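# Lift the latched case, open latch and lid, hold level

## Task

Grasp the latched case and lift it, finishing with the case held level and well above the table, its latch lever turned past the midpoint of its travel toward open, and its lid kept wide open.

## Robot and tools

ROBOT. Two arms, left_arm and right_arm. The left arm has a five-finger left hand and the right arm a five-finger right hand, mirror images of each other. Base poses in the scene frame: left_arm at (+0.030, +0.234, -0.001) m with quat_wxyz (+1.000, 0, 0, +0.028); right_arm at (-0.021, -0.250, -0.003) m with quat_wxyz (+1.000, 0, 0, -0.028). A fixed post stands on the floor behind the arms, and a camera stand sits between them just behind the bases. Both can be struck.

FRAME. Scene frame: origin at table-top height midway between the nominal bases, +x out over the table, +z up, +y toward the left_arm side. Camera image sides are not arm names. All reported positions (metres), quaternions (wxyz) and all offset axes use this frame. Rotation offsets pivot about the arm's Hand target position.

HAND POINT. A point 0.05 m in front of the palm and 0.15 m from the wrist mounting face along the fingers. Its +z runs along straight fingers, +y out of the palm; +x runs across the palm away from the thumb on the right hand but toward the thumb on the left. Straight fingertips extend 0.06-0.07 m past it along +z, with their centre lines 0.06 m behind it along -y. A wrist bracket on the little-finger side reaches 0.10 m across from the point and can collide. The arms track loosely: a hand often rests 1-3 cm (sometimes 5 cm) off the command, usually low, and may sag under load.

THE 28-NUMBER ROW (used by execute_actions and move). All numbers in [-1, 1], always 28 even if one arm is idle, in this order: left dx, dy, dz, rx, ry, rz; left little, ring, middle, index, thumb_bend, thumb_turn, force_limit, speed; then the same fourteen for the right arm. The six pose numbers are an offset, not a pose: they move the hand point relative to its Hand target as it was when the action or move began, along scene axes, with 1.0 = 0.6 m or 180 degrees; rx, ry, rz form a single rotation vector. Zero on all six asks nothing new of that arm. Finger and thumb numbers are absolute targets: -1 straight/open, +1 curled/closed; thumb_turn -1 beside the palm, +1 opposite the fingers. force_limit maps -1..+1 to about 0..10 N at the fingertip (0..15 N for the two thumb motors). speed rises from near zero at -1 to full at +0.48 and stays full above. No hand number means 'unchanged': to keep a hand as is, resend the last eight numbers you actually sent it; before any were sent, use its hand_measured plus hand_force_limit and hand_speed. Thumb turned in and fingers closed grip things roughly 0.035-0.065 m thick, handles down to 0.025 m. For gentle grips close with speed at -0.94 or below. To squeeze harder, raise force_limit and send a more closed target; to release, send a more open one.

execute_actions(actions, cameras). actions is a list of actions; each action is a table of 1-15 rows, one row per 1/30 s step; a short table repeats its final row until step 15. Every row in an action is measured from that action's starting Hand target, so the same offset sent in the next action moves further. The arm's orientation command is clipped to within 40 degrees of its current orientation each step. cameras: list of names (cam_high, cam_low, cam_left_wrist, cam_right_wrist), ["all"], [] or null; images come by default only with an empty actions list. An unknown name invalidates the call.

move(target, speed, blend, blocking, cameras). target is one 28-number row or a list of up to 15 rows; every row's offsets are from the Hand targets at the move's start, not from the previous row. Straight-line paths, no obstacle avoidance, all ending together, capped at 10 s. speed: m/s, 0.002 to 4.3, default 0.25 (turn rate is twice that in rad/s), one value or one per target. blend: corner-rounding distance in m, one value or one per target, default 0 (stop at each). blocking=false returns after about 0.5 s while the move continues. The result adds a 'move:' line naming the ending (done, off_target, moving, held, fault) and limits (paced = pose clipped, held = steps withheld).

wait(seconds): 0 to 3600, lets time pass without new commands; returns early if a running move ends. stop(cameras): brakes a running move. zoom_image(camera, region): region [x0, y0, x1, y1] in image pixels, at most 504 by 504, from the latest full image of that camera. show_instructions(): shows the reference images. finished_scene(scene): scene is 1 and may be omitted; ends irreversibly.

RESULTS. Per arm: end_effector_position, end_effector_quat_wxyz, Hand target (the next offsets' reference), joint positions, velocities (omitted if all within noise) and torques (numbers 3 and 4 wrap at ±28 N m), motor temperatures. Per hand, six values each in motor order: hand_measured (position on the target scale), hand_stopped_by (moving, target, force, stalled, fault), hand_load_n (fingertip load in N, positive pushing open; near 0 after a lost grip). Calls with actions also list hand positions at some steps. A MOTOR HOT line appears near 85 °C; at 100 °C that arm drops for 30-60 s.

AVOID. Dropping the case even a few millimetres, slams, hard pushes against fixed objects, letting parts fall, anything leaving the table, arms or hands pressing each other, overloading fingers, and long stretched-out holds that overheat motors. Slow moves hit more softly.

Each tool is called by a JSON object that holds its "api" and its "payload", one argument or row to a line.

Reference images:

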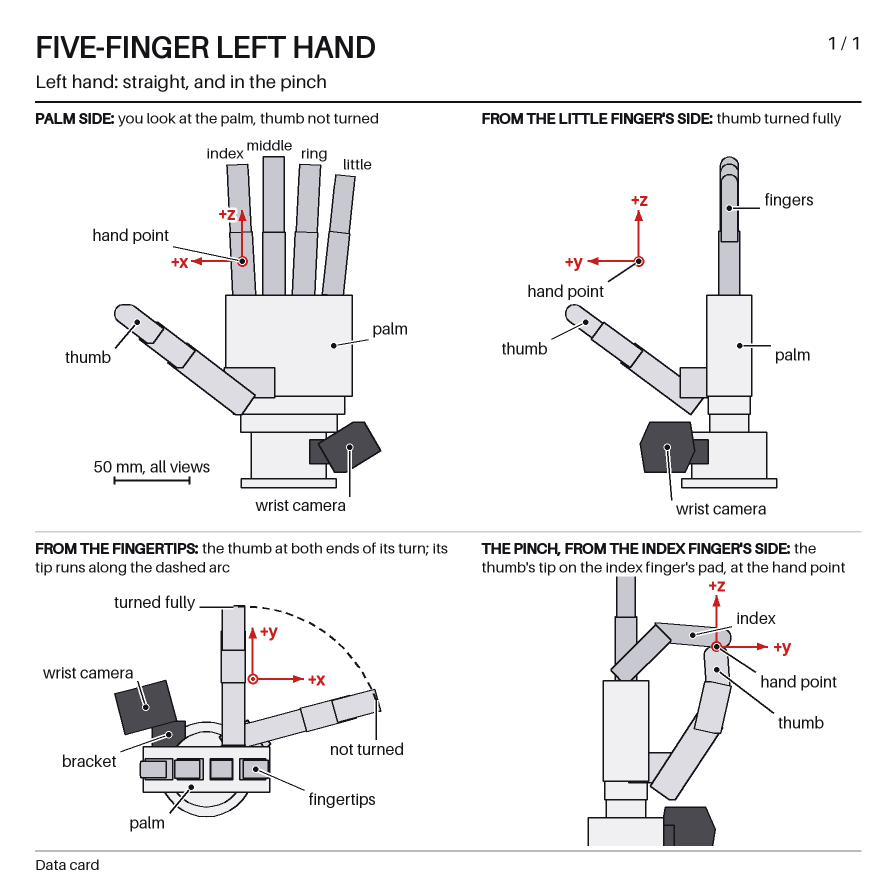

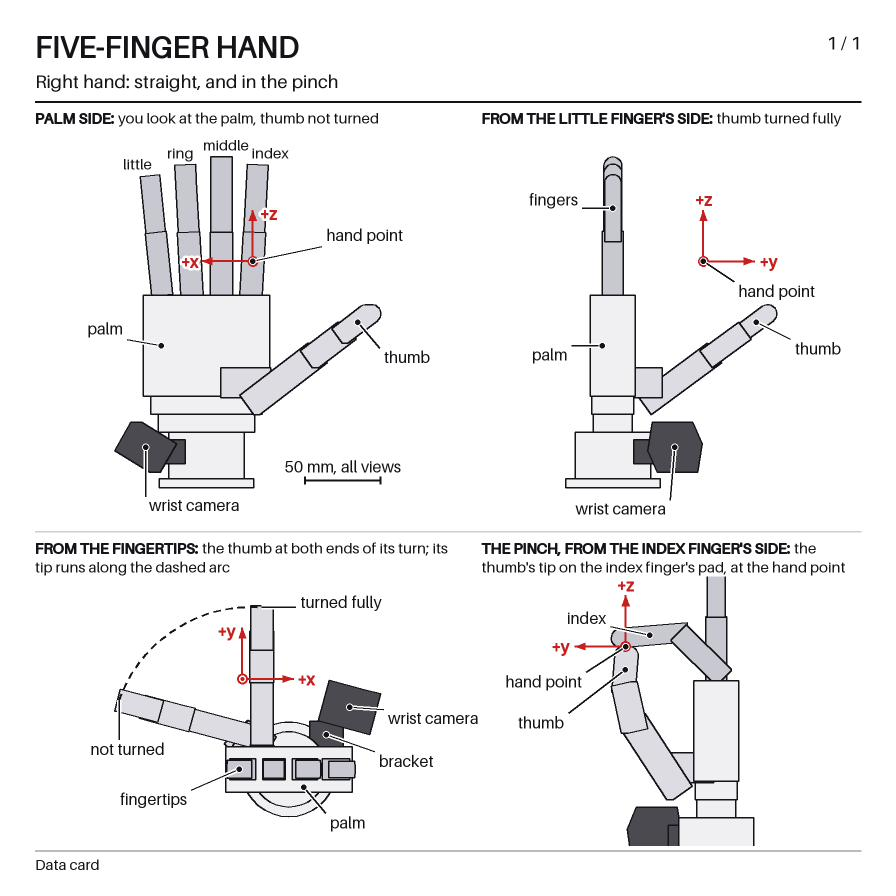

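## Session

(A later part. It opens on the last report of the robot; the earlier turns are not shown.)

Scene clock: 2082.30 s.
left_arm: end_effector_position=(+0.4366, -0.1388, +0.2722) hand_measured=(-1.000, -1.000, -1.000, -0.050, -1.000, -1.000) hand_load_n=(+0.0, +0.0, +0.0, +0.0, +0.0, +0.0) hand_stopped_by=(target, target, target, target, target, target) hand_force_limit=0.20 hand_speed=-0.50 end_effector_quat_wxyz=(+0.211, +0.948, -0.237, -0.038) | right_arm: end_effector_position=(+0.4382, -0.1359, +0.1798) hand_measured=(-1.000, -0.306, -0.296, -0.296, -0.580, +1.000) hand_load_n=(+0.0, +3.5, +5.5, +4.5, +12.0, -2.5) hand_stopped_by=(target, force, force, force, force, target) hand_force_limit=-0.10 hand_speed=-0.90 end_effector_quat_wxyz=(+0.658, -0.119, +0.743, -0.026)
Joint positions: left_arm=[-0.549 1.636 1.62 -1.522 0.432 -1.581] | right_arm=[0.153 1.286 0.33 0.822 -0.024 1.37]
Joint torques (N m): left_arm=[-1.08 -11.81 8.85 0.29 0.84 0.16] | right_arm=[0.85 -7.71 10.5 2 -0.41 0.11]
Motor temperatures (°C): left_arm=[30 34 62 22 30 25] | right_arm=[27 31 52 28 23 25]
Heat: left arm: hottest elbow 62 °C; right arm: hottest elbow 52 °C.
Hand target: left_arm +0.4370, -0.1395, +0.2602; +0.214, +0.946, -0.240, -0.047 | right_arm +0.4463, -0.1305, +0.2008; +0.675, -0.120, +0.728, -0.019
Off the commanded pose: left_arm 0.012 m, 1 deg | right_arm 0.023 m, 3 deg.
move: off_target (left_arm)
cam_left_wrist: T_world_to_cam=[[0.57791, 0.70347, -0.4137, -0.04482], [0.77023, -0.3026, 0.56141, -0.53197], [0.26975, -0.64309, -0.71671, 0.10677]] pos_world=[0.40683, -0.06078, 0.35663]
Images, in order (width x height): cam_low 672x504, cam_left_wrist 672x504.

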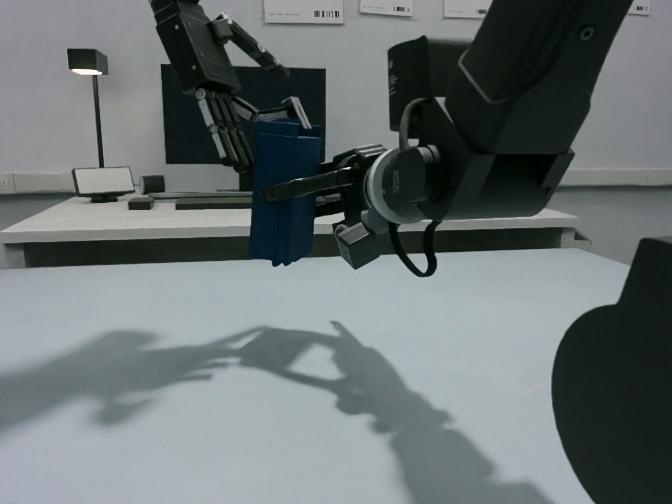

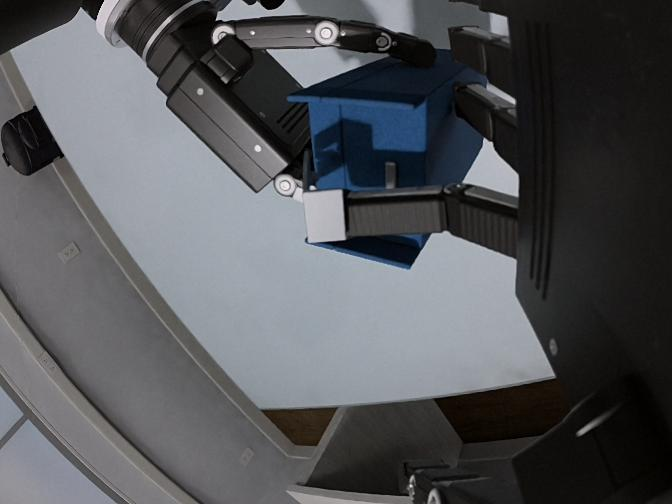

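{"api": "move", "payload": {
  "target": [
    [0.003,0.0055,-0.018,0,0,0,-1,-1,-1,-0.05,-1,-1,0.2,-0.5,0,0,0,0,0,0,-1,-0.1,-0.1,-0.1,-0.3,1,-0.1,-0.9]
  ],
  "speed": 0.08,
  "cameras": ["cam_left_wrist","cam_low"]
}}

{"api": "zoom_image", "payload": {
  "camera": "cam_low",
  "region": [200, 80, 360, 200]
}}

Scene clock: 2086.13 s.
left_arm: end_effector_position=(+0.4370, -0.1369, +0.2625) hand_measured=(-1.000, -1.000, -1.000, -0.050, -1.000, -1.000) hand_load_n=(+0.0, +0.0, +0.0, +0.0, +0.0, -0.5) hand_stopped_by=(target, target, target, target, target, target) hand_force_limit=0.20 hand_speed=-0.50 end_effector_quat_wxyz=(+0.212, +0.947, -0.238, -0.038) | right_arm: end_effector_position=(+0.4379, -0.1354, +0.1798) hand_measured=(-1.000, -0.306, -0.296, -0.296, -0.580, +1.000) hand_load_n=(+0.0, +3.5, +5.5, +4.5, +12.0, -2.0) hand_stopped_by=(target, force, force, force, force, target) hand_force_limit=-0.10 hand_speed=-0.90 end_effector_quat_wxyz=(+0.658, -0.120, +0.743, -0.024)
Joint positions: left_arm=[-0.545 1.636 1.593 -1.498 0.434 -1.572] | right_arm=[0.153 1.286 0.33 0.822 -0.027 1.37]
Joint torques (N m): left_arm=[-0.85 -11.58 8.88 0.27 0.74 0.12] | right_arm=[1.14 -7.59 10.47 1.95 -0.3 0.1]
Motor temperatures (°C): left_arm=[30 34 62 22 30 25] | right_arm=[27 31 52 28 23 25]
Heat: left arm: hottest elbow 62 °C; right arm: hottest elbow 52 °C.
Hand target: left_arm +0.4389, -0.1361, +0.2493; +0.214, +0.946, -0.240, -0.047 | right_arm +0.4463, -0.1305, +0.2008; +0.675, -0.120, +0.727, -0.019
Off the commanded pose: left_arm 0.013 m, 1 deg | right_arm 0.023 m, 3 deg.
move: off_target (left_arm)
cam_left_wrist: T_world_to_cam=[[0.58042, 0.70051, -0.41521, -0.05155], [0.76886, -0.30345, 0.56283, -0.52616], [0.26827, -0.64592, -0.71472, 0.10074]] pos_world=[0.40744, -0.05848, 0.34673]
Images, in order (width x height): cam_low 672x504, cam_left_wrist 672x504.

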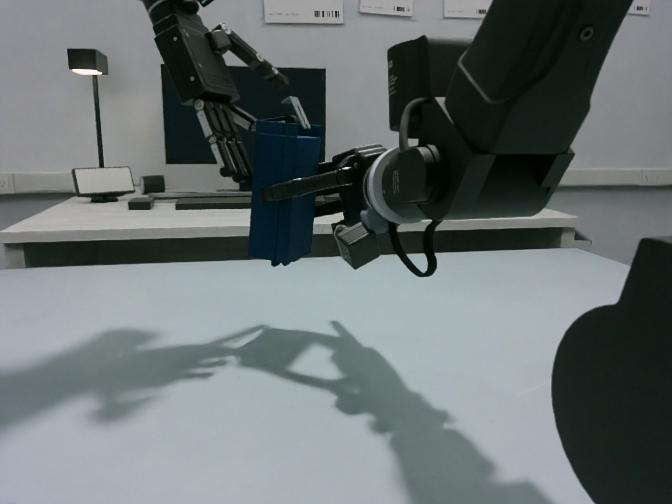

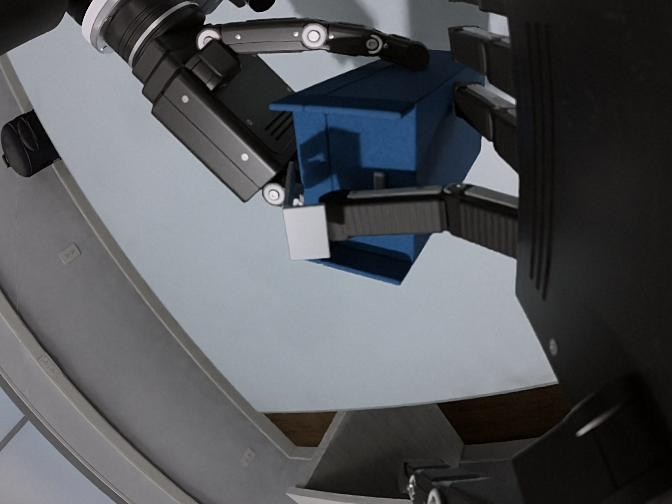

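Scaled by 3.150 from the camera's image (finer frame: 960x720).

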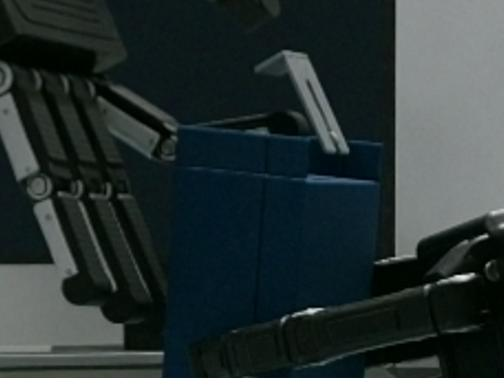

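{"api": "move", "payload": {
  "target": [
    [0.036,0.066,0.0,0,0,0,-1,-1,-1,-0.05,-1,-1,0.2,-0.5,0,0,0,0,0,0,-1,-0.1,-0.1,-0.1,-0.3,1,-0.1,-0.9],
    [0.036,0.066,0.0,0,0,0,1,1,1,-0.05,-1,-1,0.2,-0.2,0,0,0,0,0,0,-1,-0.1,-0.1,-0.1,-0.3,1,-0.1,-0.9]
  ],
  "speed": 0.1,
  "cameras": ["cam_left_wrist","cam_low"]
}}

{"api": "zoom_image", "payload": {
  "camera": "cam_low",
  "region": [200, 80, 360, 200]
}}

Scene clock: 2105.67 s.
left_arm: end_effector_position=(+0.4563, -0.0968, +0.2615) hand_measured=(+1.000, +1.000, +1.000, -0.050, -1.000, -1.000) hand_load_n=(+0.0, +0.0, +0.0, +0.0, +0.0, +0.0) hand_stopped_by=(target, target, target, target, target, target) hand_force_limit=0.20 hand_speed=-0.20 end_effector_quat_wxyz=(+0.216, +0.946, -0.239, -0.034) | right_arm: end_effector_position=(+0.4377, -0.1350, +0.1799) hand_measured=(-1.000, -0.306, -0.296, -0.296, -0.580, +1.000) hand_load_n=(+0.0, +2.5, +5.5, +5.0, +12.5, -1.0) hand_stopped_by=(target, force, force, force, force, target) hand_force_limit=-0.10 hand_speed=-0.90 end_effector_quat_wxyz=(+0.658, -0.121, +0.743, -0.024)
Joint positions: left_arm=[-0.453 1.64 1.593 -1.528 0.44 -1.472] | right_arm=[0.153 1.286 0.33 0.822 -0.029 1.37]
Joint torques (N m): left_arm=[-0.91 -10.75 10.39 -0.38 0.45 0.15] | right_arm=[1.08 -7.88 10.44 2 -0.18 0.12]
Motor temperatures (°C): left_arm=[30 34 64 22 29 24] | right_arm=[27 31 52 28 23 25]
Heat: left arm: hottest elbow 64 °C; right arm: hottest elbow 52 °C.
Hand target: left_arm +0.4605, -0.0965, +0.2493; +0.214, +0.946, -0.240, -0.047 | right_arm +0.4463, -0.1305, +0.2008; +0.675, -0.120, +0.728, -0.019
Off the commanded pose: left_arm 0.013 m, 1 deg | right_arm 0.023 m, 3 deg.
move: off_target (left_arm); target 2's new numbers were sent with left_arm's hand 0.013 m and 2 deg from that target
cam_left_wrist: T_world_to_cam=[[0.58242, 0.69721, -0.41796, -0.0918], [0.76601, -0.29864, 0.56925, -0.52806], [0.27206, -0.6517, -0.708, 0.11666]] pos_world=[0.42623, -0.01767, 0.34482]
Images, in order (width x height): cam_low 672x504, cam_left_wrist 672x504.

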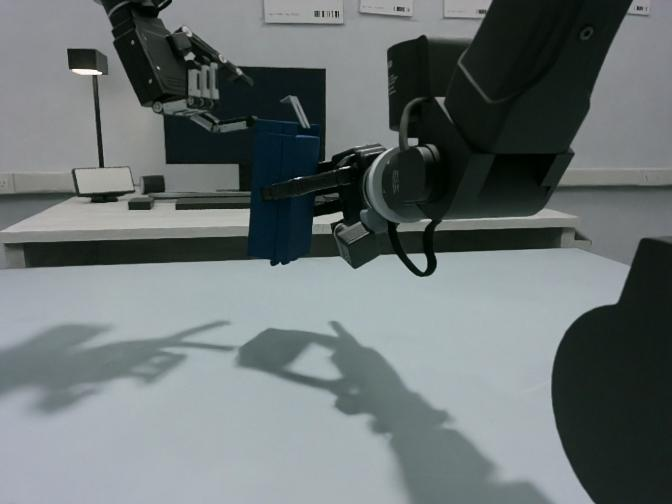

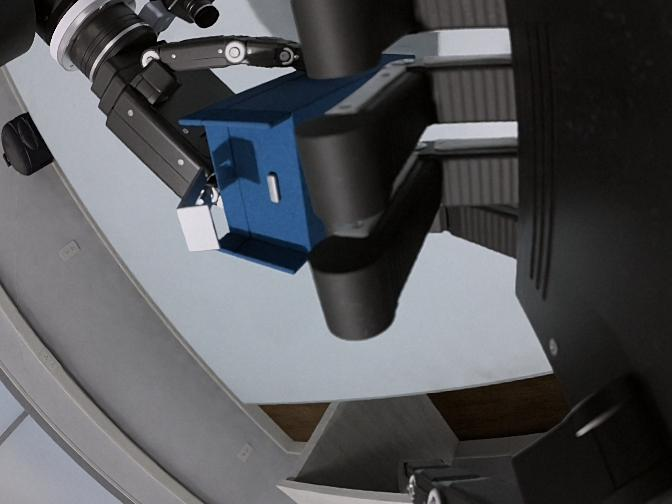

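Scaled by 3.150 from the camera's image (finer frame: 960x720).

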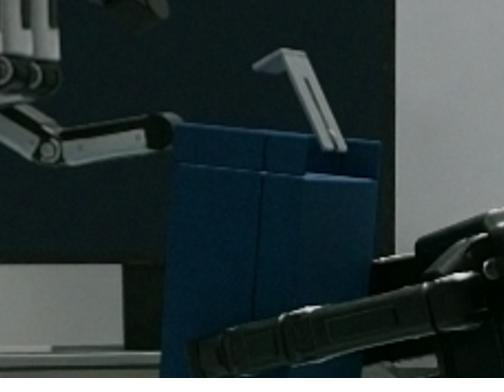

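{"api": "move", "payload": {
  "target": [
    [0,0,0.0845,0,0,0,1,1,1,-0.05,-1,-1,0.2,-0.2,0,0,0,0,0,0,-1,-0.1,-0.1,-0.1,-0.3,1,-0.1,-0.9],
    [0,0,0.012,0,0,0,1,1,1,-0.05,-1,-1,0.2,-0.2,0,0,0,0,0,0,-1,-0.1,-0.1,-0.1,-0.3,1,-0.1,-0.9],
    [-0.0395,-0.0618,0.012,0,0,0,1,1,1,-0.05,-1,-1,0.2,-0.2,0,0,0,0,0,0,-1,-0.1,-0.1,-0.1,-0.3,1,-0.1,-0.9]
  ],
  "speed": 0.08,
  "cameras": ["cam_left_wrist","cam_low"]
}}

{"api": "zoom_image", "payload": {
  "camera": "cam_low",
  "region": [200, 80, 360, 200]
}}

Scene clock: 2116.60 s.
left_arm: end_effector_position=(+0.4385, -0.1307, +0.2621) hand_measured=(+1.000, +1.000, +1.000, -0.050, -1.000, -1.000) hand_load_n=(+0.0, +0.0, +0.0, +0.0, -0.5, -0.5) hand_stopped_by=(target, target, target, target, target, target) hand_force_limit=0.20 hand_speed=-0.20 end_effector_quat_wxyz=(+0.215, +0.945, -0.244, -0.042) | right_arm: end_effector_position=(+0.4377, -0.1350, +0.1799) hand_measured=(-1.000, -0.306, -0.296, -0.296, -0.580, +1.000) hand_load_n=(+0.0, +2.5, +5.0, +5.0, +12.5, -1.0) hand_stopped_by=(target, force, force, force, force, target) hand_force_limit=-0.10 hand_speed=-0.90 end_effector_quat_wxyz=(+0.658, -0.121, +0.743, -0.024)
Joint positions: left_arm=[-0.529 1.642 1.599 -1.515 0.441 -1.541] | right_arm=[0.153 1.286 0.33 0.822 -0.029 1.37]
Joint torques (N m): left_arm=[-1.85 -12.81 9.07 0.25 0.48 -0.1] | right_arm=[0.79 -7.59 10.45 2.03 -0.19 0.12]
Motor temperatures (°C): left_arm=[30 34 65 22 29 24] | right_arm=[27 31 53 28 23 25]
Heat: left arm: hottest elbow 65 °C; right arm: hottest elbow 53 °C.
Hand target: left_arm +0.4368, -0.1336, +0.2566; +0.214, +0.946, -0.240, -0.047 | right_arm +0.4463, -0.1305, +0.2008; +0.675, -0.120, +0.728, -0.019
Off the commanded pose: left_arm 0.007 m, 1 deg | right_arm 0.023 m, 3 deg.
move: done
cam_left_wrist: T_world_to_cam=[[0.5861, 0.69177, -0.42183, -0.05886], [0.7693, -0.31171, 0.55769, -0.52506], [0.2543, -0.65138, -0.71487, 0.10957]] pos_world=[0.41056, -0.05158, 0.34632]
Images, in order (width x height): cam_low 672x504, cam_left_wrist 672x504.

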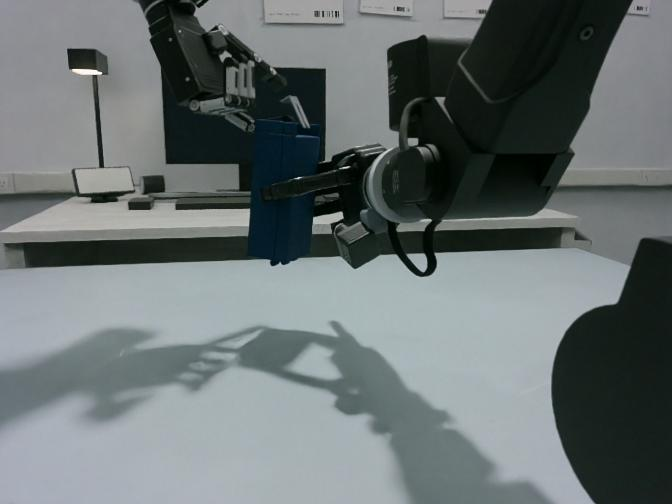

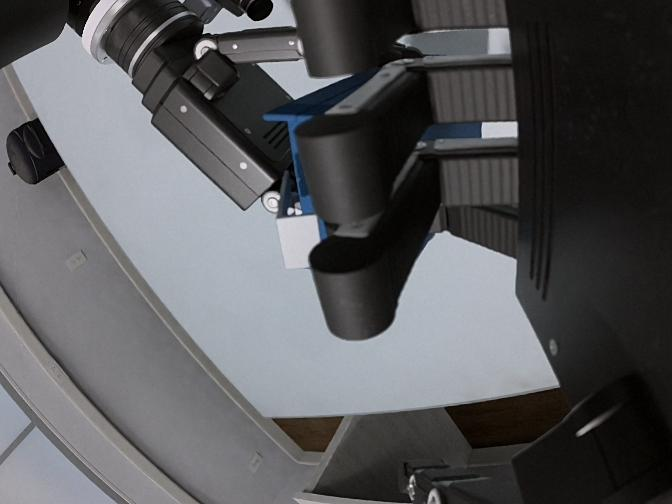

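Scaled by 3.150 from the camera's image (finer frame: 960x720).

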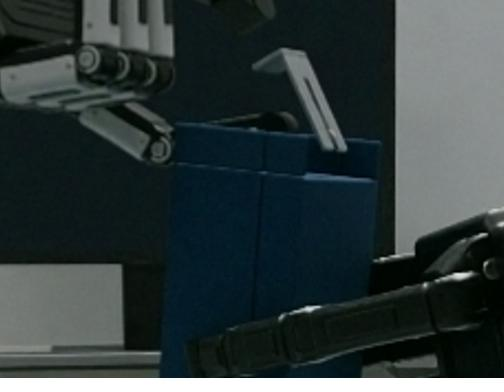

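{"api": "move", "payload": {
  "target": [-0.016,-0.0292,0,0,0,0,1,1,1,-0.05,-1,-1,0.2,-0.2,0,0,0,0,0,0,-1,-0.1,-0.1,-0.1,-0.3,1,-0.1,-0.9],
  "speed": 0.05,
  "cameras": ["cam_left_wrist","cam_low"]
}}

{"api": "zoom_image", "payload": {
  "camera": "cam_low",
  "region": [200, 80, 360, 200]
}}

Scene clock: 2132.27 s.
left_arm: end_effector_position=(+0.4331, -0.1442, +0.2606) hand_measured=(+1.000, +1.000, +1.000, -0.050, -1.000, -1.000) hand_load_n=(+0.0, -0.5, +0.0, +0.0, +0.0, +0.0) hand_stopped_by=(target, target, target, target, target, target) hand_force_limit=0.20 hand_speed=-0.20 end_effector_quat_wxyz=(+0.214, +0.946, -0.239, -0.043) | right_arm: end_effector_position=(+0.4377, -0.1350, +0.1799) hand_measured=(-1.000, -0.306, -0.296, -0.296, -0.580, +1.000) hand_load_n=(+0.0, +2.5, +5.5, +4.5, +12.0, -1.5) hand_stopped_by=(target, force, force, force, force, target) hand_force_limit=-0.10 hand_speed=-0.90 end_effector_quat_wxyz=(+0.658, -0.121, +0.743, -0.024)
Joint positions: left_arm=[-0.559 1.642 1.595 -1.498 0.44 -1.584] | right_arm=[0.153 1.286 0.33 0.822 -0.029 1.37]
Joint torques (N m): left_arm=[-2.73 -13.1 8.96 0.34 0.5 -0.07] | right_arm=[0.97 -7.82 10.48 2.07 -0.21 0.12]
Motor temperatures (°C): left_arm=[30 36 65 22 29 24] | right_arm=[27 31 53 28 23 25]
Heat: left arm: hottest elbow 65 °C; right arm: hottest elbow 53 °C.
Hand target: left_arm +0.4272, -0.1511, +0.2565; +0.214, +0.946, -0.240, -0.047 | right_arm +0.4463, -0.1305, +0.2008; +0.675, -0.120, +0.728, -0.019
Off the commanded pose: left_arm 0.010 m, 0 deg | right_arm 0.023 m, 3 deg.
move: done
cam_left_wrist: T_world_to_cam=[[0.57872, 0.69771, -0.42223, -0.04277], [0.77379, -0.30628, 0.55448, -0.52465], [0.25755, -0.6476, -0.71713, 0.10079]] pos_world=[0.40476, -0.06558, 0.34512]
Images, in order (width x height): cam_low 672x504, cam_left_wrist 672x504.

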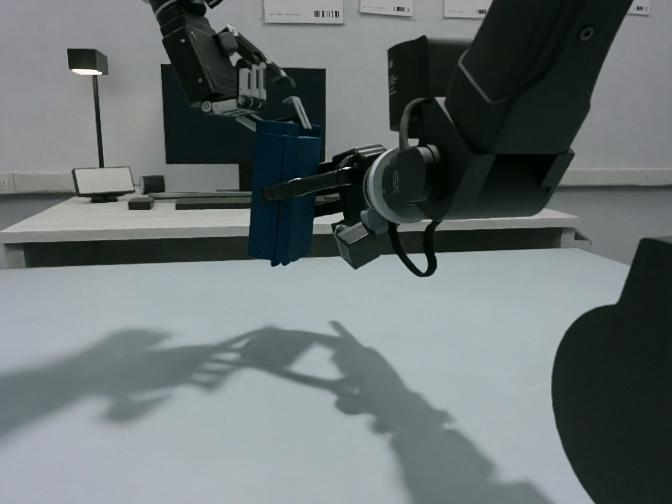

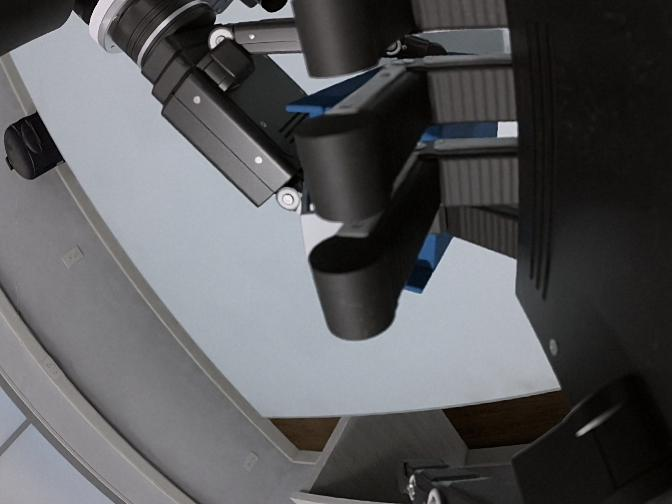

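Scaled by 3.150 from the camera's image (finer frame: 960x720).

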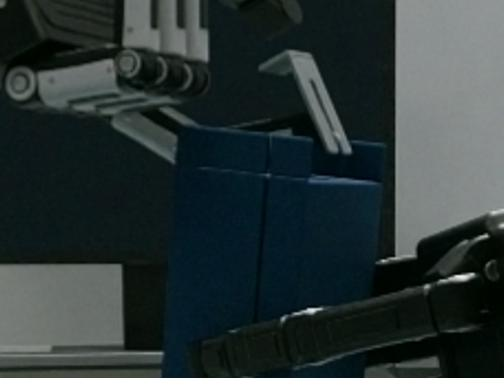

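{"api": "move", "payload": {
  "target": [0.004,0.0073,0.03,0,0,0,1,1,1,-0.05,-1,-1,0.2,-0.2,0,0,0,0,0,0,-1,-0.1,-0.1,-0.1,-0.3,1,-0.1,-0.9],
  "speed": 0.04,
  "cameras": ["cam_low"]
}}

{"api": "zoom_image", "payload": {
  "camera": "cam_low",
  "region": [200, 80, 360, 200]
}}

Scene clock: 2145.83 s.
left_arm: end_effector_position=(+0.4284, -0.1416, +0.2598) hand_measured=(+1.000, +1.000, +1.000, -0.050, -1.000, -1.000) hand_load_n=(+0.0, +0.0, +0.0, +0.0, +0.0, +0.0) hand_stopped_by=(target, target, target, target, target, target) hand_force_limit=0.20 hand_speed=-0.20 end_effector_quat_wxyz=(+0.211, +0.947, -0.236, -0.055) | right_arm: end_effector_position=(+0.4376, -0.1348, +0.1799) hand_measured=(-1.000, -0.306, -0.296, -0.296, -0.580, +1.000) hand_load_n=(+0.0, +3.0, +5.0, +4.0, +13.0, -2.5) hand_stopped_by=(target, force, force, force, force, target) hand_force_limit=-0.10 hand_speed=-0.90 end_effector_quat_wxyz=(+0.658, -0.121, +0.743, -0.023)
Joint positions: left_arm=[-0.559 1.642 1.595 -1.522 0.44 -1.584] | right_arm=[0.153 1.286 0.33 0.822 -0.03 1.37]
Joint torques (N m): left_arm=[-1.85 -13.16 12.59 -0.65 0.51 0] | right_arm=[0.97 -7.65 10.37 1.98 -0.15 0.12]
Motor temperatures (°C): left_arm=[30 36 64 22 28 24] | right_arm=[27 31 53 28 23 25]
Heat: left arm: hottest elbow 64 °C; right arm: hottest elbow 53 °C.
Hand target: left_arm +0.4296, -0.1467, +0.2745; +0.214, +0.946, -0.240, -0.047 | right_arm +0.4463, -0.1305, +0.2009; +0.675, -0.120, +0.728, -0.019
Off the commanded pose: left_arm 0.016 m, 1 deg | right_arm 0.023 m, 3 deg.
move: off_target (left_arm)

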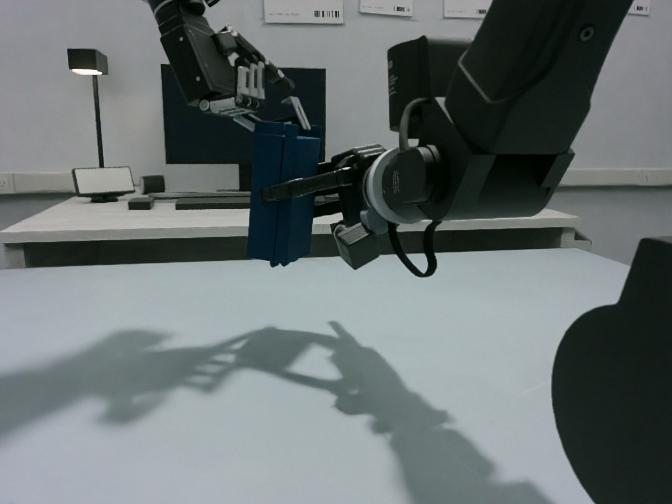

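Scaled by 3.150 from the camera's image (finer frame: 960x720).

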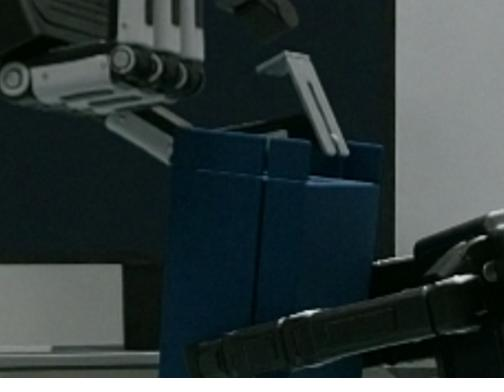

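{"api": "move", "payload": {
  "target": [0.004,0.0073,0.02,0,0,0,1,1,1,-0.05,-1,-1,0.2,-0.2,0,0,0,0,0,0,-1,-0.1,-0.1,-0.1,-0.3,1,-0.1,-0.9],
  "speed": 0.04,
  "cameras": ["cam_low"]
}}

{"api": "zoom_image", "payload": {
  "camera": "cam_low",
  "region": [200, 80, 360, 200]
}}

Scene clock: 2149.67 s.
left_arm: end_effector_position=(+0.4235, -0.1388, +0.2652) hand_measured=(+1.000, +1.000, +1.000, -0.050, -1.000, -1.000) hand_load_n=(+0.0, +0.0, +0.0, +1.5, +0.0, +0.0) hand_stopped_by=(target, target, target, target, target, target) hand_force_limit=0.20 hand_speed=-0.20 end_effector_quat_wxyz=(+0.207, +0.948, -0.233, -0.067) | right_arm: end_effector_position=(+0.4376, -0.1348, +0.1799) hand_measured=(-1.000, -0.306, -0.296, -0.296, -0.580, +1.000) hand_load_n=(+0.0, +2.5, +5.0, +5.0, +12.5, -1.0) hand_stopped_by=(target, force, force, force, force, target) hand_force_limit=-0.10 hand_speed=-0.90 end_effector_quat_wxyz=(+0.658, -0.121, +0.743, -0.023)
Joint positions: left_arm=[-0.559 1.642 1.612 -1.564 0.439 -1.584] | right_arm=[0.153 1.286 0.33 0.822 -0.03 1.37]
Joint torques (N m): left_arm=[-1.08 -13.1 13.65 -0.34 0.54 0.1] | right_arm=[1.38 -7.82 10.48 1.98 -0.15 0.12]
Motor temperatures (°C): left_arm=[30 37 64 22 28 24] | right_arm=[27 31 53 28 23 25]
Heat: left arm: hottest elbow 64 °C; right arm: hottest elbow 53 °C.
Hand target: left_arm +0.4320, -0.1423, +0.2865; +0.214, +0.946, -0.240, -0.047 | right_arm +0.4463, -0.1305, +0.2009; +0.675, -0.120, +0.728, -0.019
Off the commanded pose: left_arm 0.023 m, 3 deg | right_arm 0.023 m, 3 deg.
move: off_target (left_arm)

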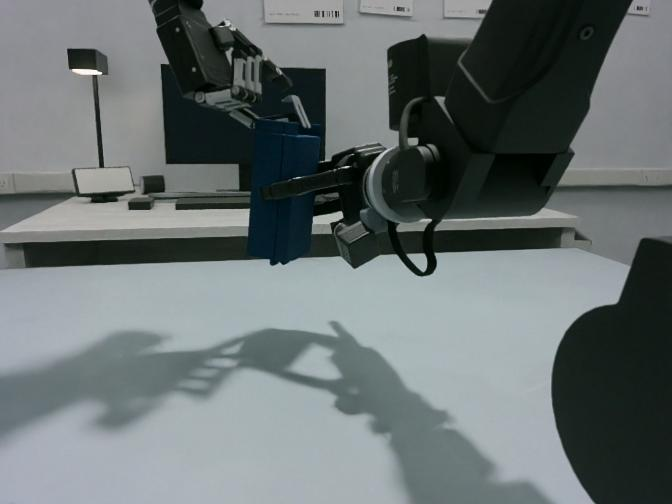

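Scaled by 3.150 from the camera's image (finer frame: 960x720).

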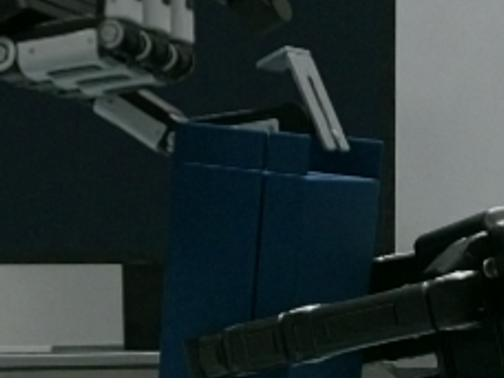

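{"api": "move", "payload": {
  "target": [-0.016,-0.0292,0.005,0,0,0,1,1,1,-0.05,-1,-1,0.2,-0.2,0,0,0,0,0,0,-1,-0.1,-0.1,-0.1,-0.3,1,-0.1,-0.9],
  "speed": 0.04,
  "cameras": ["cam_low","cam_left_wrist"]
}}

{"api": "zoom_image", "payload": {
  "camera": "cam_low",
  "region": [200, 80, 360, 200]
}}

Scene clock: 2153.30 s.
left_arm: end_effector_position=(+0.4228, -0.1419, +0.2654) hand_measured=(+1.000, +1.000, +1.000, -0.050, -1.000, -1.000) hand_load_n=(+0.5, +0.0, +0.5, +0.5, +0.0, +0.0) hand_stopped_by=(target, target, target, target, target, target) hand_force_limit=0.20 hand_speed=-0.20 end_effector_quat_wxyz=(+0.205, +0.950, -0.225, -0.069) | right_arm: end_effector_position=(+0.4378, -0.1352, +0.1801) hand_measured=(-1.000, -0.306, -0.296, -0.296, -0.580, +1.000) hand_load_n=(+0.0, +2.0, +5.0, +4.5, +12.5, -1.0) hand_stopped_by=(target, force, force, force, force, target) hand_force_limit=-0.10 hand_speed=-0.90 end_effector_quat_wxyz=(+0.658, -0.120, +0.743, -0.023)
Joint positions: left_arm=[-0.568 1.642 1.614 -1.565 0.435 -1.611] | right_arm=[0.153 1.286 0.33 0.822 -0.028 1.373]
Joint torques (N m): left_arm=[-3.72 -13.51 13.76 -0.03 0.71 -0.04] | right_arm=[1.2 -7.59 10.5 1.96 -0.2 0.08]
Motor temperatures (°C): left_arm=[30 37 65 22 28 24] | right_arm=[27 31 53 28 23 25]
Heat: left arm: hottest elbow 65 °C; right arm: hottest elbow 53 °C.
Hand target: left_arm +0.4224, -0.1599, +0.2895; +0.214, +0.946, -0.240, -0.047 | right_arm +0.4463, -0.1305, +0.2008; +0.675, -0.120, +0.728, -0.019
Off the commanded pose: left_arm 0.030 m, 3 deg | right_arm 0.023 m, 3 deg.
move: off_target (left_arm)
cam_left_wrist: T_world_to_cam=[[0.54616, 0.72073, -0.42692, -0.01817], [0.80514, -0.311, 0.505, -0.51944], [0.23119, -0.61954, -0.75015, 0.13208]] pos_world=[0.39762, -0.06662, 0.35364]

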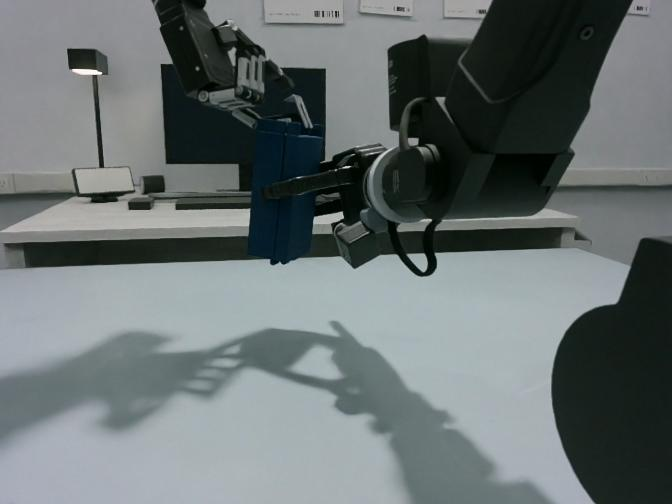

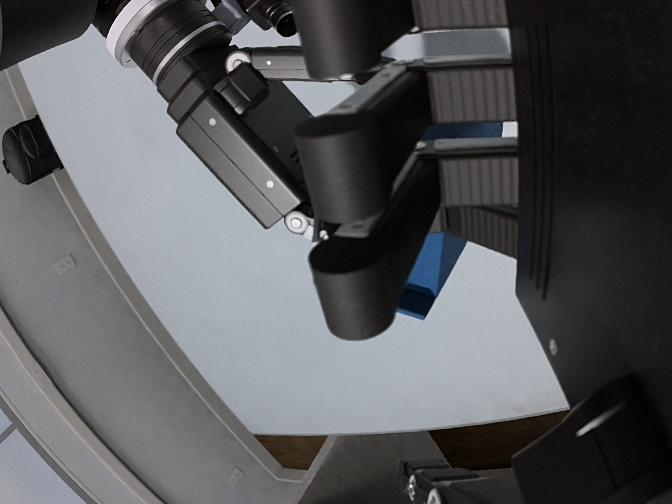

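Scaled by 3.150 from the camera's image (finer frame: 960x720).

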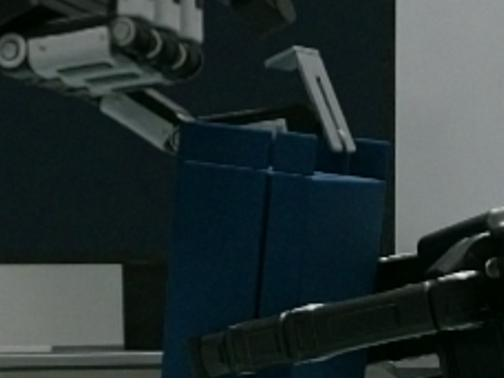

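{"api": "execute_actions", "payload": {
  "actions": [],
  "cameras": ["cam_low","cam_left_wrist"]
}}

{"api": "zoom_image", "payload": {
  "camera": "cam_low",
  "region": [200, 80, 360, 200]
}}

Scene clock: 2168.67 s.
left_arm: end_effector_position=(+0.4228, -0.1419, +0.2654) hand_measured=(+1.000, +1.000, +1.000, -0.050, -1.000, -1.000) hand_load_n=(+0.0, +0.0, +0.0, +0.5, +0.0, +0.0) hand_stopped_by=(target, target, target, target, target, target) hand_force_limit=0.20 hand_speed=-0.20 end_effector_quat_wxyz=(+0.205, +0.950, -0.225, -0.069) | right_arm: end_effector_position=(+0.4378, -0.1352, +0.1801) hand_measured=(-1.000, -0.306, -0.296, -0.296, -0.580, +1.000) hand_load_n=(+0.0, +2.0, +5.0, +4.5, +12.5, -1.0) hand_stopped_by=(target, force, force, force, force, target) hand_force_limit=-0.10 hand_speed=-0.90 end_effector_quat_wxyz=(+0.658, -0.119, +0.743, -0.023)
Joint positions: left_arm=[-0.568 1.642 1.614 -1.565 0.435 -1.611] | right_arm=[0.153 1.286 0.33 0.822 -0.028 1.373]
Joint velocities: within noise
Joint torques (N m): left_arm=[-3.6 -13.39 13.78 -0.03 0.71 -0.04] | right_arm=[0.85 -7.94 10.52 2.06 -0.21 0.08]
Motor temperatures (°C): left_arm=[30 38 67 22 29 24] | right_arm=[27 31 53 28 23 25]
Heat: left arm: hottest elbow 67 °C; right arm: hottest elbow 53 °C.
Hand target: left_arm +0.4224, -0.1598, +0.2895; +0.214, +0.946, -0.240, -0.047 | right_arm +0.4463, -0.1305, +0.2009; +0.675, -0.120, +0.728, -0.019
Off the commanded pose: left_arm 0.030 m, 3 deg | right_arm 0.023 m, 3 deg.
camera_calibration:
cam_left_wrist: T_world_to_cam=[[0.54579, 0.72096, -0.427, -0.01798], [0.80537, -0.31071, 0.50482, -0.51945], [0.23128, -0.61942, -0.75022, 0.13208]] pos_world=[0.39762, -0.06662, 0.35364]
Images, in order (width x height): cam_low 672x504, cam_left_wrist 672x504.

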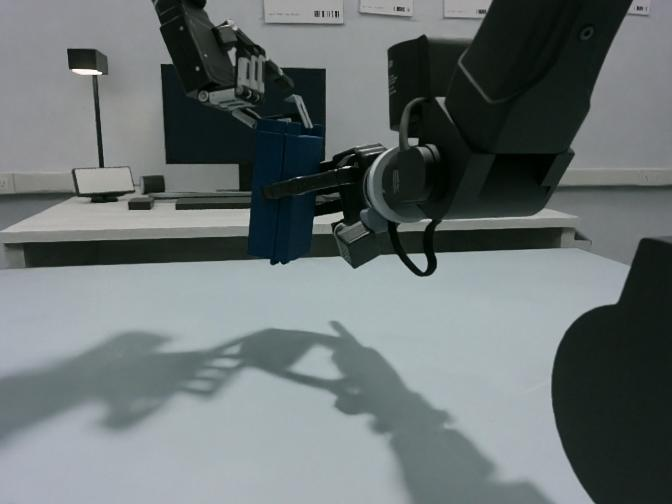

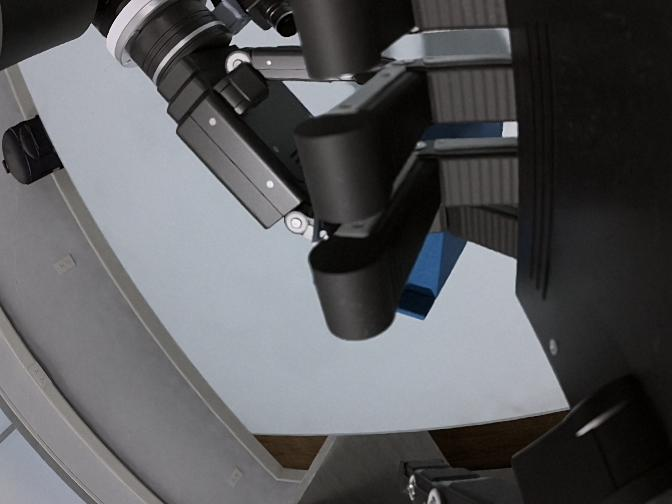

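Scaled by 3.150 from the camera's image (finer frame: 960x720).

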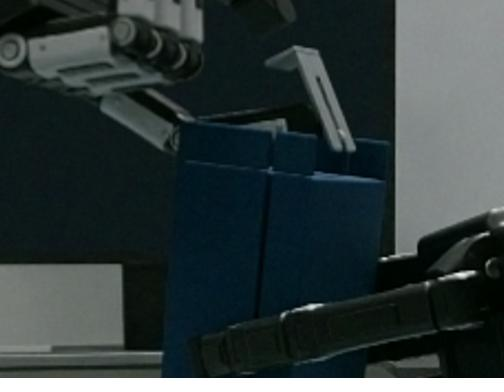

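{"api": "move", "payload": {
  "target": [
    [0.033, 0.088, -0.0458, 0,0,0, 1,1,1,-0.05,-1,-1,0.2,-0.2, 0,0,0,0,0,0, -1,-0.1,-0.1,-0.1,-0.3,1,-0.1,-0.9]
  ],
  "speed": 0.08,
  "cameras": ["cam_low","cam_left_wrist"]
}}

{"api": "zoom_image", "payload": {
  "camera": "cam_low",
  "region": [200, 80, 360, 200]
}}

Scene clock: 2184.27 s.
left_arm: end_effector_position=(+0.4421, -0.1104, +0.2608) hand_measured=(+1.000, +1.000, +1.000, -0.050, -1.000, -1.000) hand_load_n=(+0.0, +0.0, +0.0, +0.0, -0.5, +0.0) hand_stopped_by=(target, target, target, target, target, target) hand_force_limit=0.20 hand_speed=-0.20 end_effector_quat_wxyz=(+0.211, +0.947, -0.236, -0.052) | right_arm: end_effector_position=(+0.4378, -0.1351, +0.1801) hand_measured=(-1.000, -0.306, -0.296, -0.296, -0.580, +1.000) hand_load_n=(+0.0, +2.5, +5.0, +5.0, +12.5, -1.0) hand_stopped_by=(target, force, force, force, force, target) hand_force_limit=-0.10 hand_speed=-0.90 end_effector_quat_wxyz=(+0.658, -0.120, +0.743, -0.022)
Joint positions: left_arm=[-0.491 1.64 1.595 -1.551 0.438 -1.51] | right_arm=[0.153 1.286 0.33 0.822 -0.029 1.373]
Joint torques (N m): left_arm=[-0.56 -13.39 9.06 0.17 0.56 0.18] | right_arm=[0.85 -7.53 10.5 2.03 -0.2 0.08]
Motor temperatures (°C): left_arm=[30 38 69 22 29 24] | right_arm=[27 31 53 28 23 25]
Heat: left arm: hottest elbow 69 °C; right arm: hottest elbow 53 °C.
Hand target: left_arm +0.4422, -0.1070, +0.2620; +0.214, +0.946, -0.240, -0.047 | right_arm +0.4463, -0.1305, +0.2009; +0.675, -0.120, +0.728, -0.019
Off the commanded pose: left_arm 0.004 m, 1 deg | right_arm 0.023 m, 3 deg.
move: done
cam_left_wrist: T_world_to_cam=[[0.57012, 0.70324, -0.42477, -0.06652], [0.78374, -0.31047, 0.53792, -0.52195], [0.2464, -0.63958, -0.72816, 0.12912]] pos_world=[0.41518, -0.03269, 0.34653]

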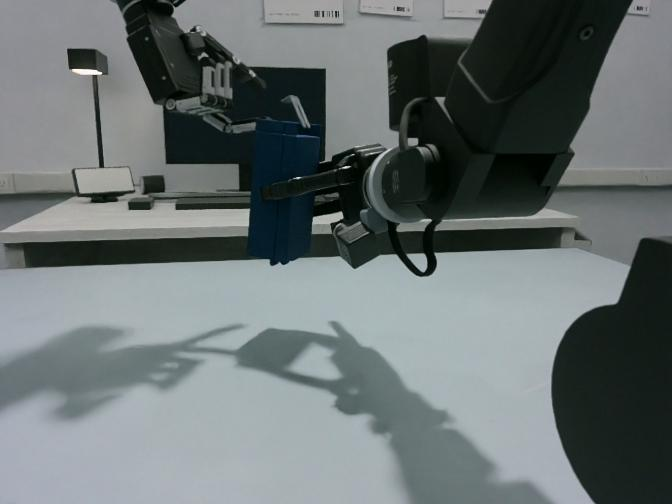

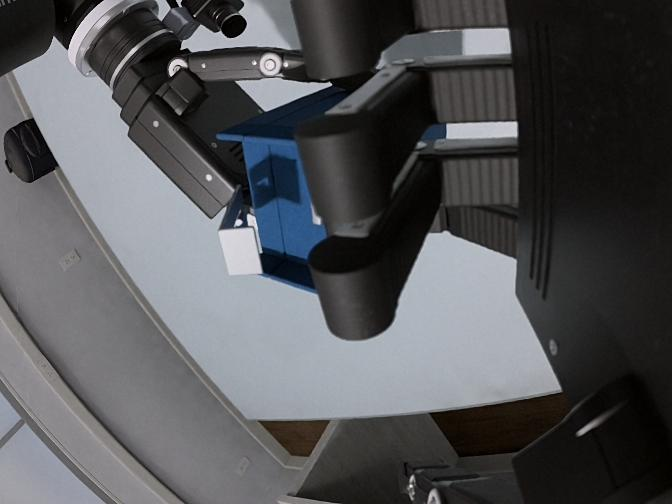

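Scaled by 3.150 from the camera's image (finer frame: 960x720).

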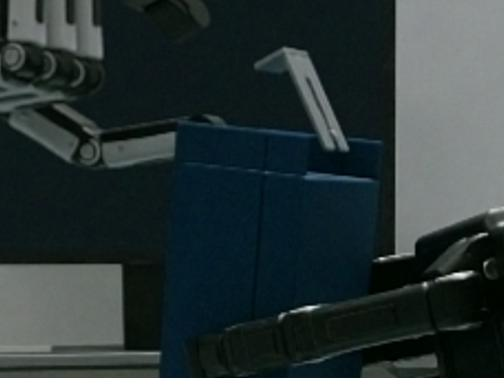

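{"api": "move", "payload": {
  "target": [
    [0, 0, 0.05, 0,0,0, 1,1,1,-0.05,-1,-1,0.2,-0.2, 0,0,0,0,0,0, -1,-0.1,-0.1,-0.1,-0.3,1,-0.1,-0.9]
  ],
  "speed": 0.1,
  "cameras": ["cam_low"]
}}

{"api": "zoom_image", "payload": {
  "camera": "cam_low",
  "region": [200, 80, 360, 200]
}}

Scene clock: 2188.63 s.
left_arm: end_effector_position=(+0.4342, -0.1068, +0.2711) hand_measured=(+1.000, +1.000, +1.000, -0.050, -1.000, -1.000) hand_load_n=(+0.0, +0.5, +0.0, +0.5, +0.0, +0.0) hand_stopped_by=(target, target, target, target, target, target) hand_force_limit=0.20 hand_speed=-0.20 end_effector_quat_wxyz=(+0.208, +0.948, -0.233, -0.069) | right_arm: end_effector_position=(+0.4378, -0.1351, +0.1801) hand_measured=(-1.000, -0.306, -0.296, -0.296, -0.580, +1.000) hand_load_n=(+0.0, +2.5, +5.0, +4.5, +12.5, -1.0) hand_stopped_by=(target, force, force, force, force, target) hand_force_limit=-0.10 hand_speed=-0.90 end_effector_quat_wxyz=(+0.658, -0.120, +0.743, -0.022)
Joint positions: left_arm=[-0.491 1.637 1.619 -1.612 0.439 -1.51] | right_arm=[0.153 1.286 0.33 0.822 -0.029 1.373]
Joint torques (N m): left_arm=[-0.56 -13.33 13.18 -0.42 0.55 0.15] | right_arm=[0.91 -7.41 10.47 2.02 -0.2 0.1]
Motor temperatures (°C): left_arm=[30 37 69 22 29 24] | right_arm=[27 31 53 28 23 25]
Heat: left arm: hottest elbow 69 °C; right arm: hottest elbow 53 °C.
Hand target: left_arm +0.4422, -0.1070, +0.2921; +0.214, +0.946, -0.240, -0.047 | right_arm +0.4463, -0.1305, +0.2009; +0.675, -0.120, +0.728, -0.019
Off the commanded pose: left_arm 0.022 m, 3 deg | right_arm 0.023 m, 3 deg.
move: off_target (left_arm)

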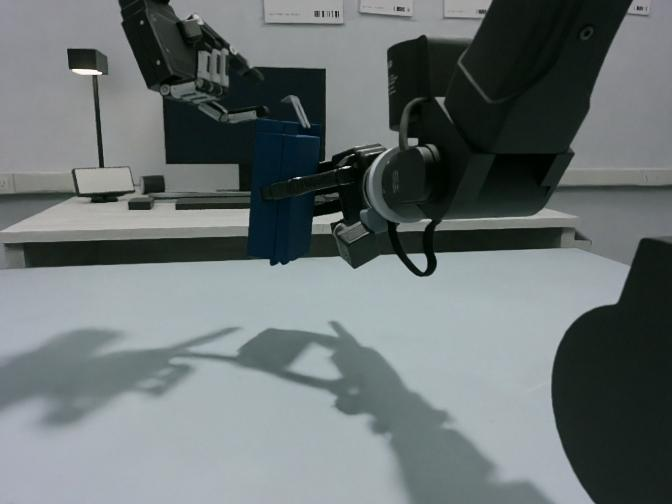

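Scaled by 3.150 from the camera's image (finer frame: 960x720).

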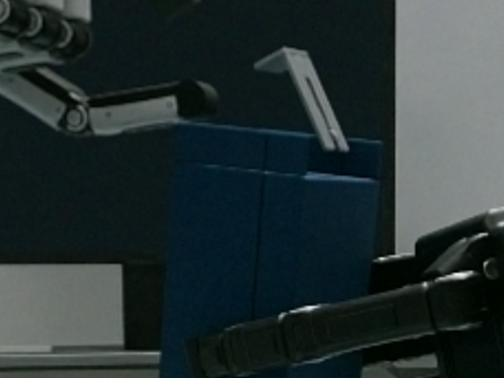

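{"api": "move", "payload": {
  "target": [
    [0.0, 0.0, 0.0167, 0,0,0, 1,1,1,-0.05,-1,-1,0.2,-0.2, 0,0,0,0,0,0, -1,-0.1,-0.1,-0.1,-0.3,1,-0.1,-0.9]
  ],
  "speed": 0.1,
  "cameras": ["cam_low"]
}}

{"api": "zoom_image", "payload": {
  "camera": "cam_low",
  "region": [200, 80, 360, 200]
}}

Scene clock: 2193.10 s.
left_arm: end_effector_position=(+0.4345, -0.1069, +0.2817) hand_measured=(+1.000, +1.000, +1.000, -0.050, -1.000, -1.000) hand_load_n=(+0.0, +0.0, +0.0, +0.0, +0.0, +0.0) hand_stopped_by=(target, target, target, target, target, target) hand_force_limit=0.20 hand_speed=-0.20 end_effector_quat_wxyz=(+0.208, +0.947, -0.233, -0.068) | right_arm: end_effector_position=(+0.4378, -0.1351, +0.1801) hand_measured=(-1.000, -0.306, -0.296, -0.296, -0.580, +1.000) hand_load_n=(+0.0, +2.5, +5.0, +5.0, +12.5, -1.0) hand_stopped_by=(target, force, force, force, force, target) hand_force_limit=-0.10 hand_speed=-0.90 end_effector_quat_wxyz=(+0.658, -0.120, +0.743, -0.022)
Joint positions: left_arm=[-0.491 1.637 1.647 -1.639 0.439 -1.51] | right_arm=[0.153 1.286 0.33 0.822 -0.029 1.373]
Joint torques (N m): left_arm=[-0.62 -13.27 13.3 -0.46 0.55 0.15] | right_arm=[1.08 -7.59 10.45 2.02 -0.21 0.07]
Motor temperatures (°C): left_arm=[30 37 69 22 29 24] | right_arm=[27 31 53 28 23 25]
Heat: left arm: hottest elbow 69 °C; right arm: hottest elbow 53 °C.
Hand target: left_arm +0.4422, -0.1070, +0.3021; +0.214, +0.946, -0.240, -0.047 | right_arm +0.4463, -0.1305, +0.2009; +0.675, -0.120, +0.728, -0.019
Off the commanded pose: left_arm 0.022 m, 3 deg | right_arm 0.023 m, 3 deg.
move: off_target (left_arm)

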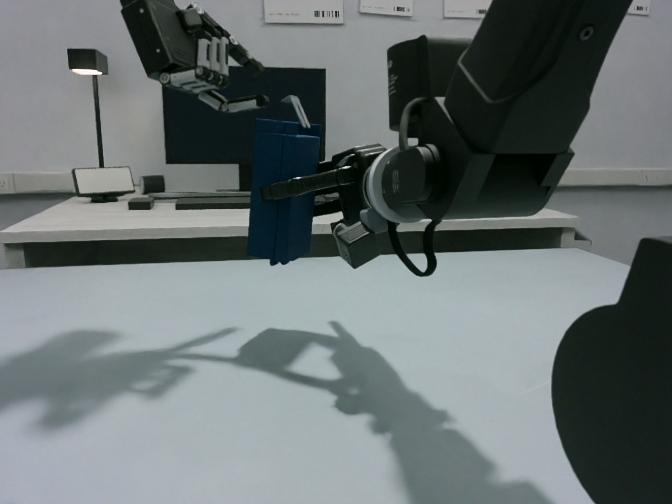

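Scaled by 3.150 from the camera's image (finer frame: 960x720).

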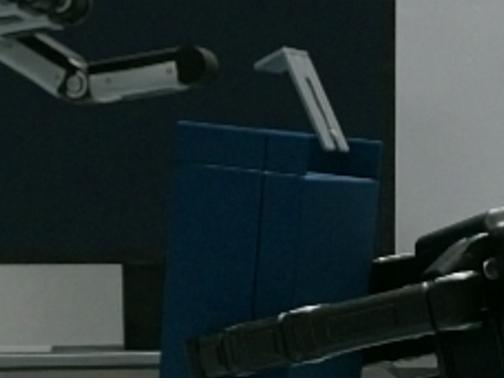

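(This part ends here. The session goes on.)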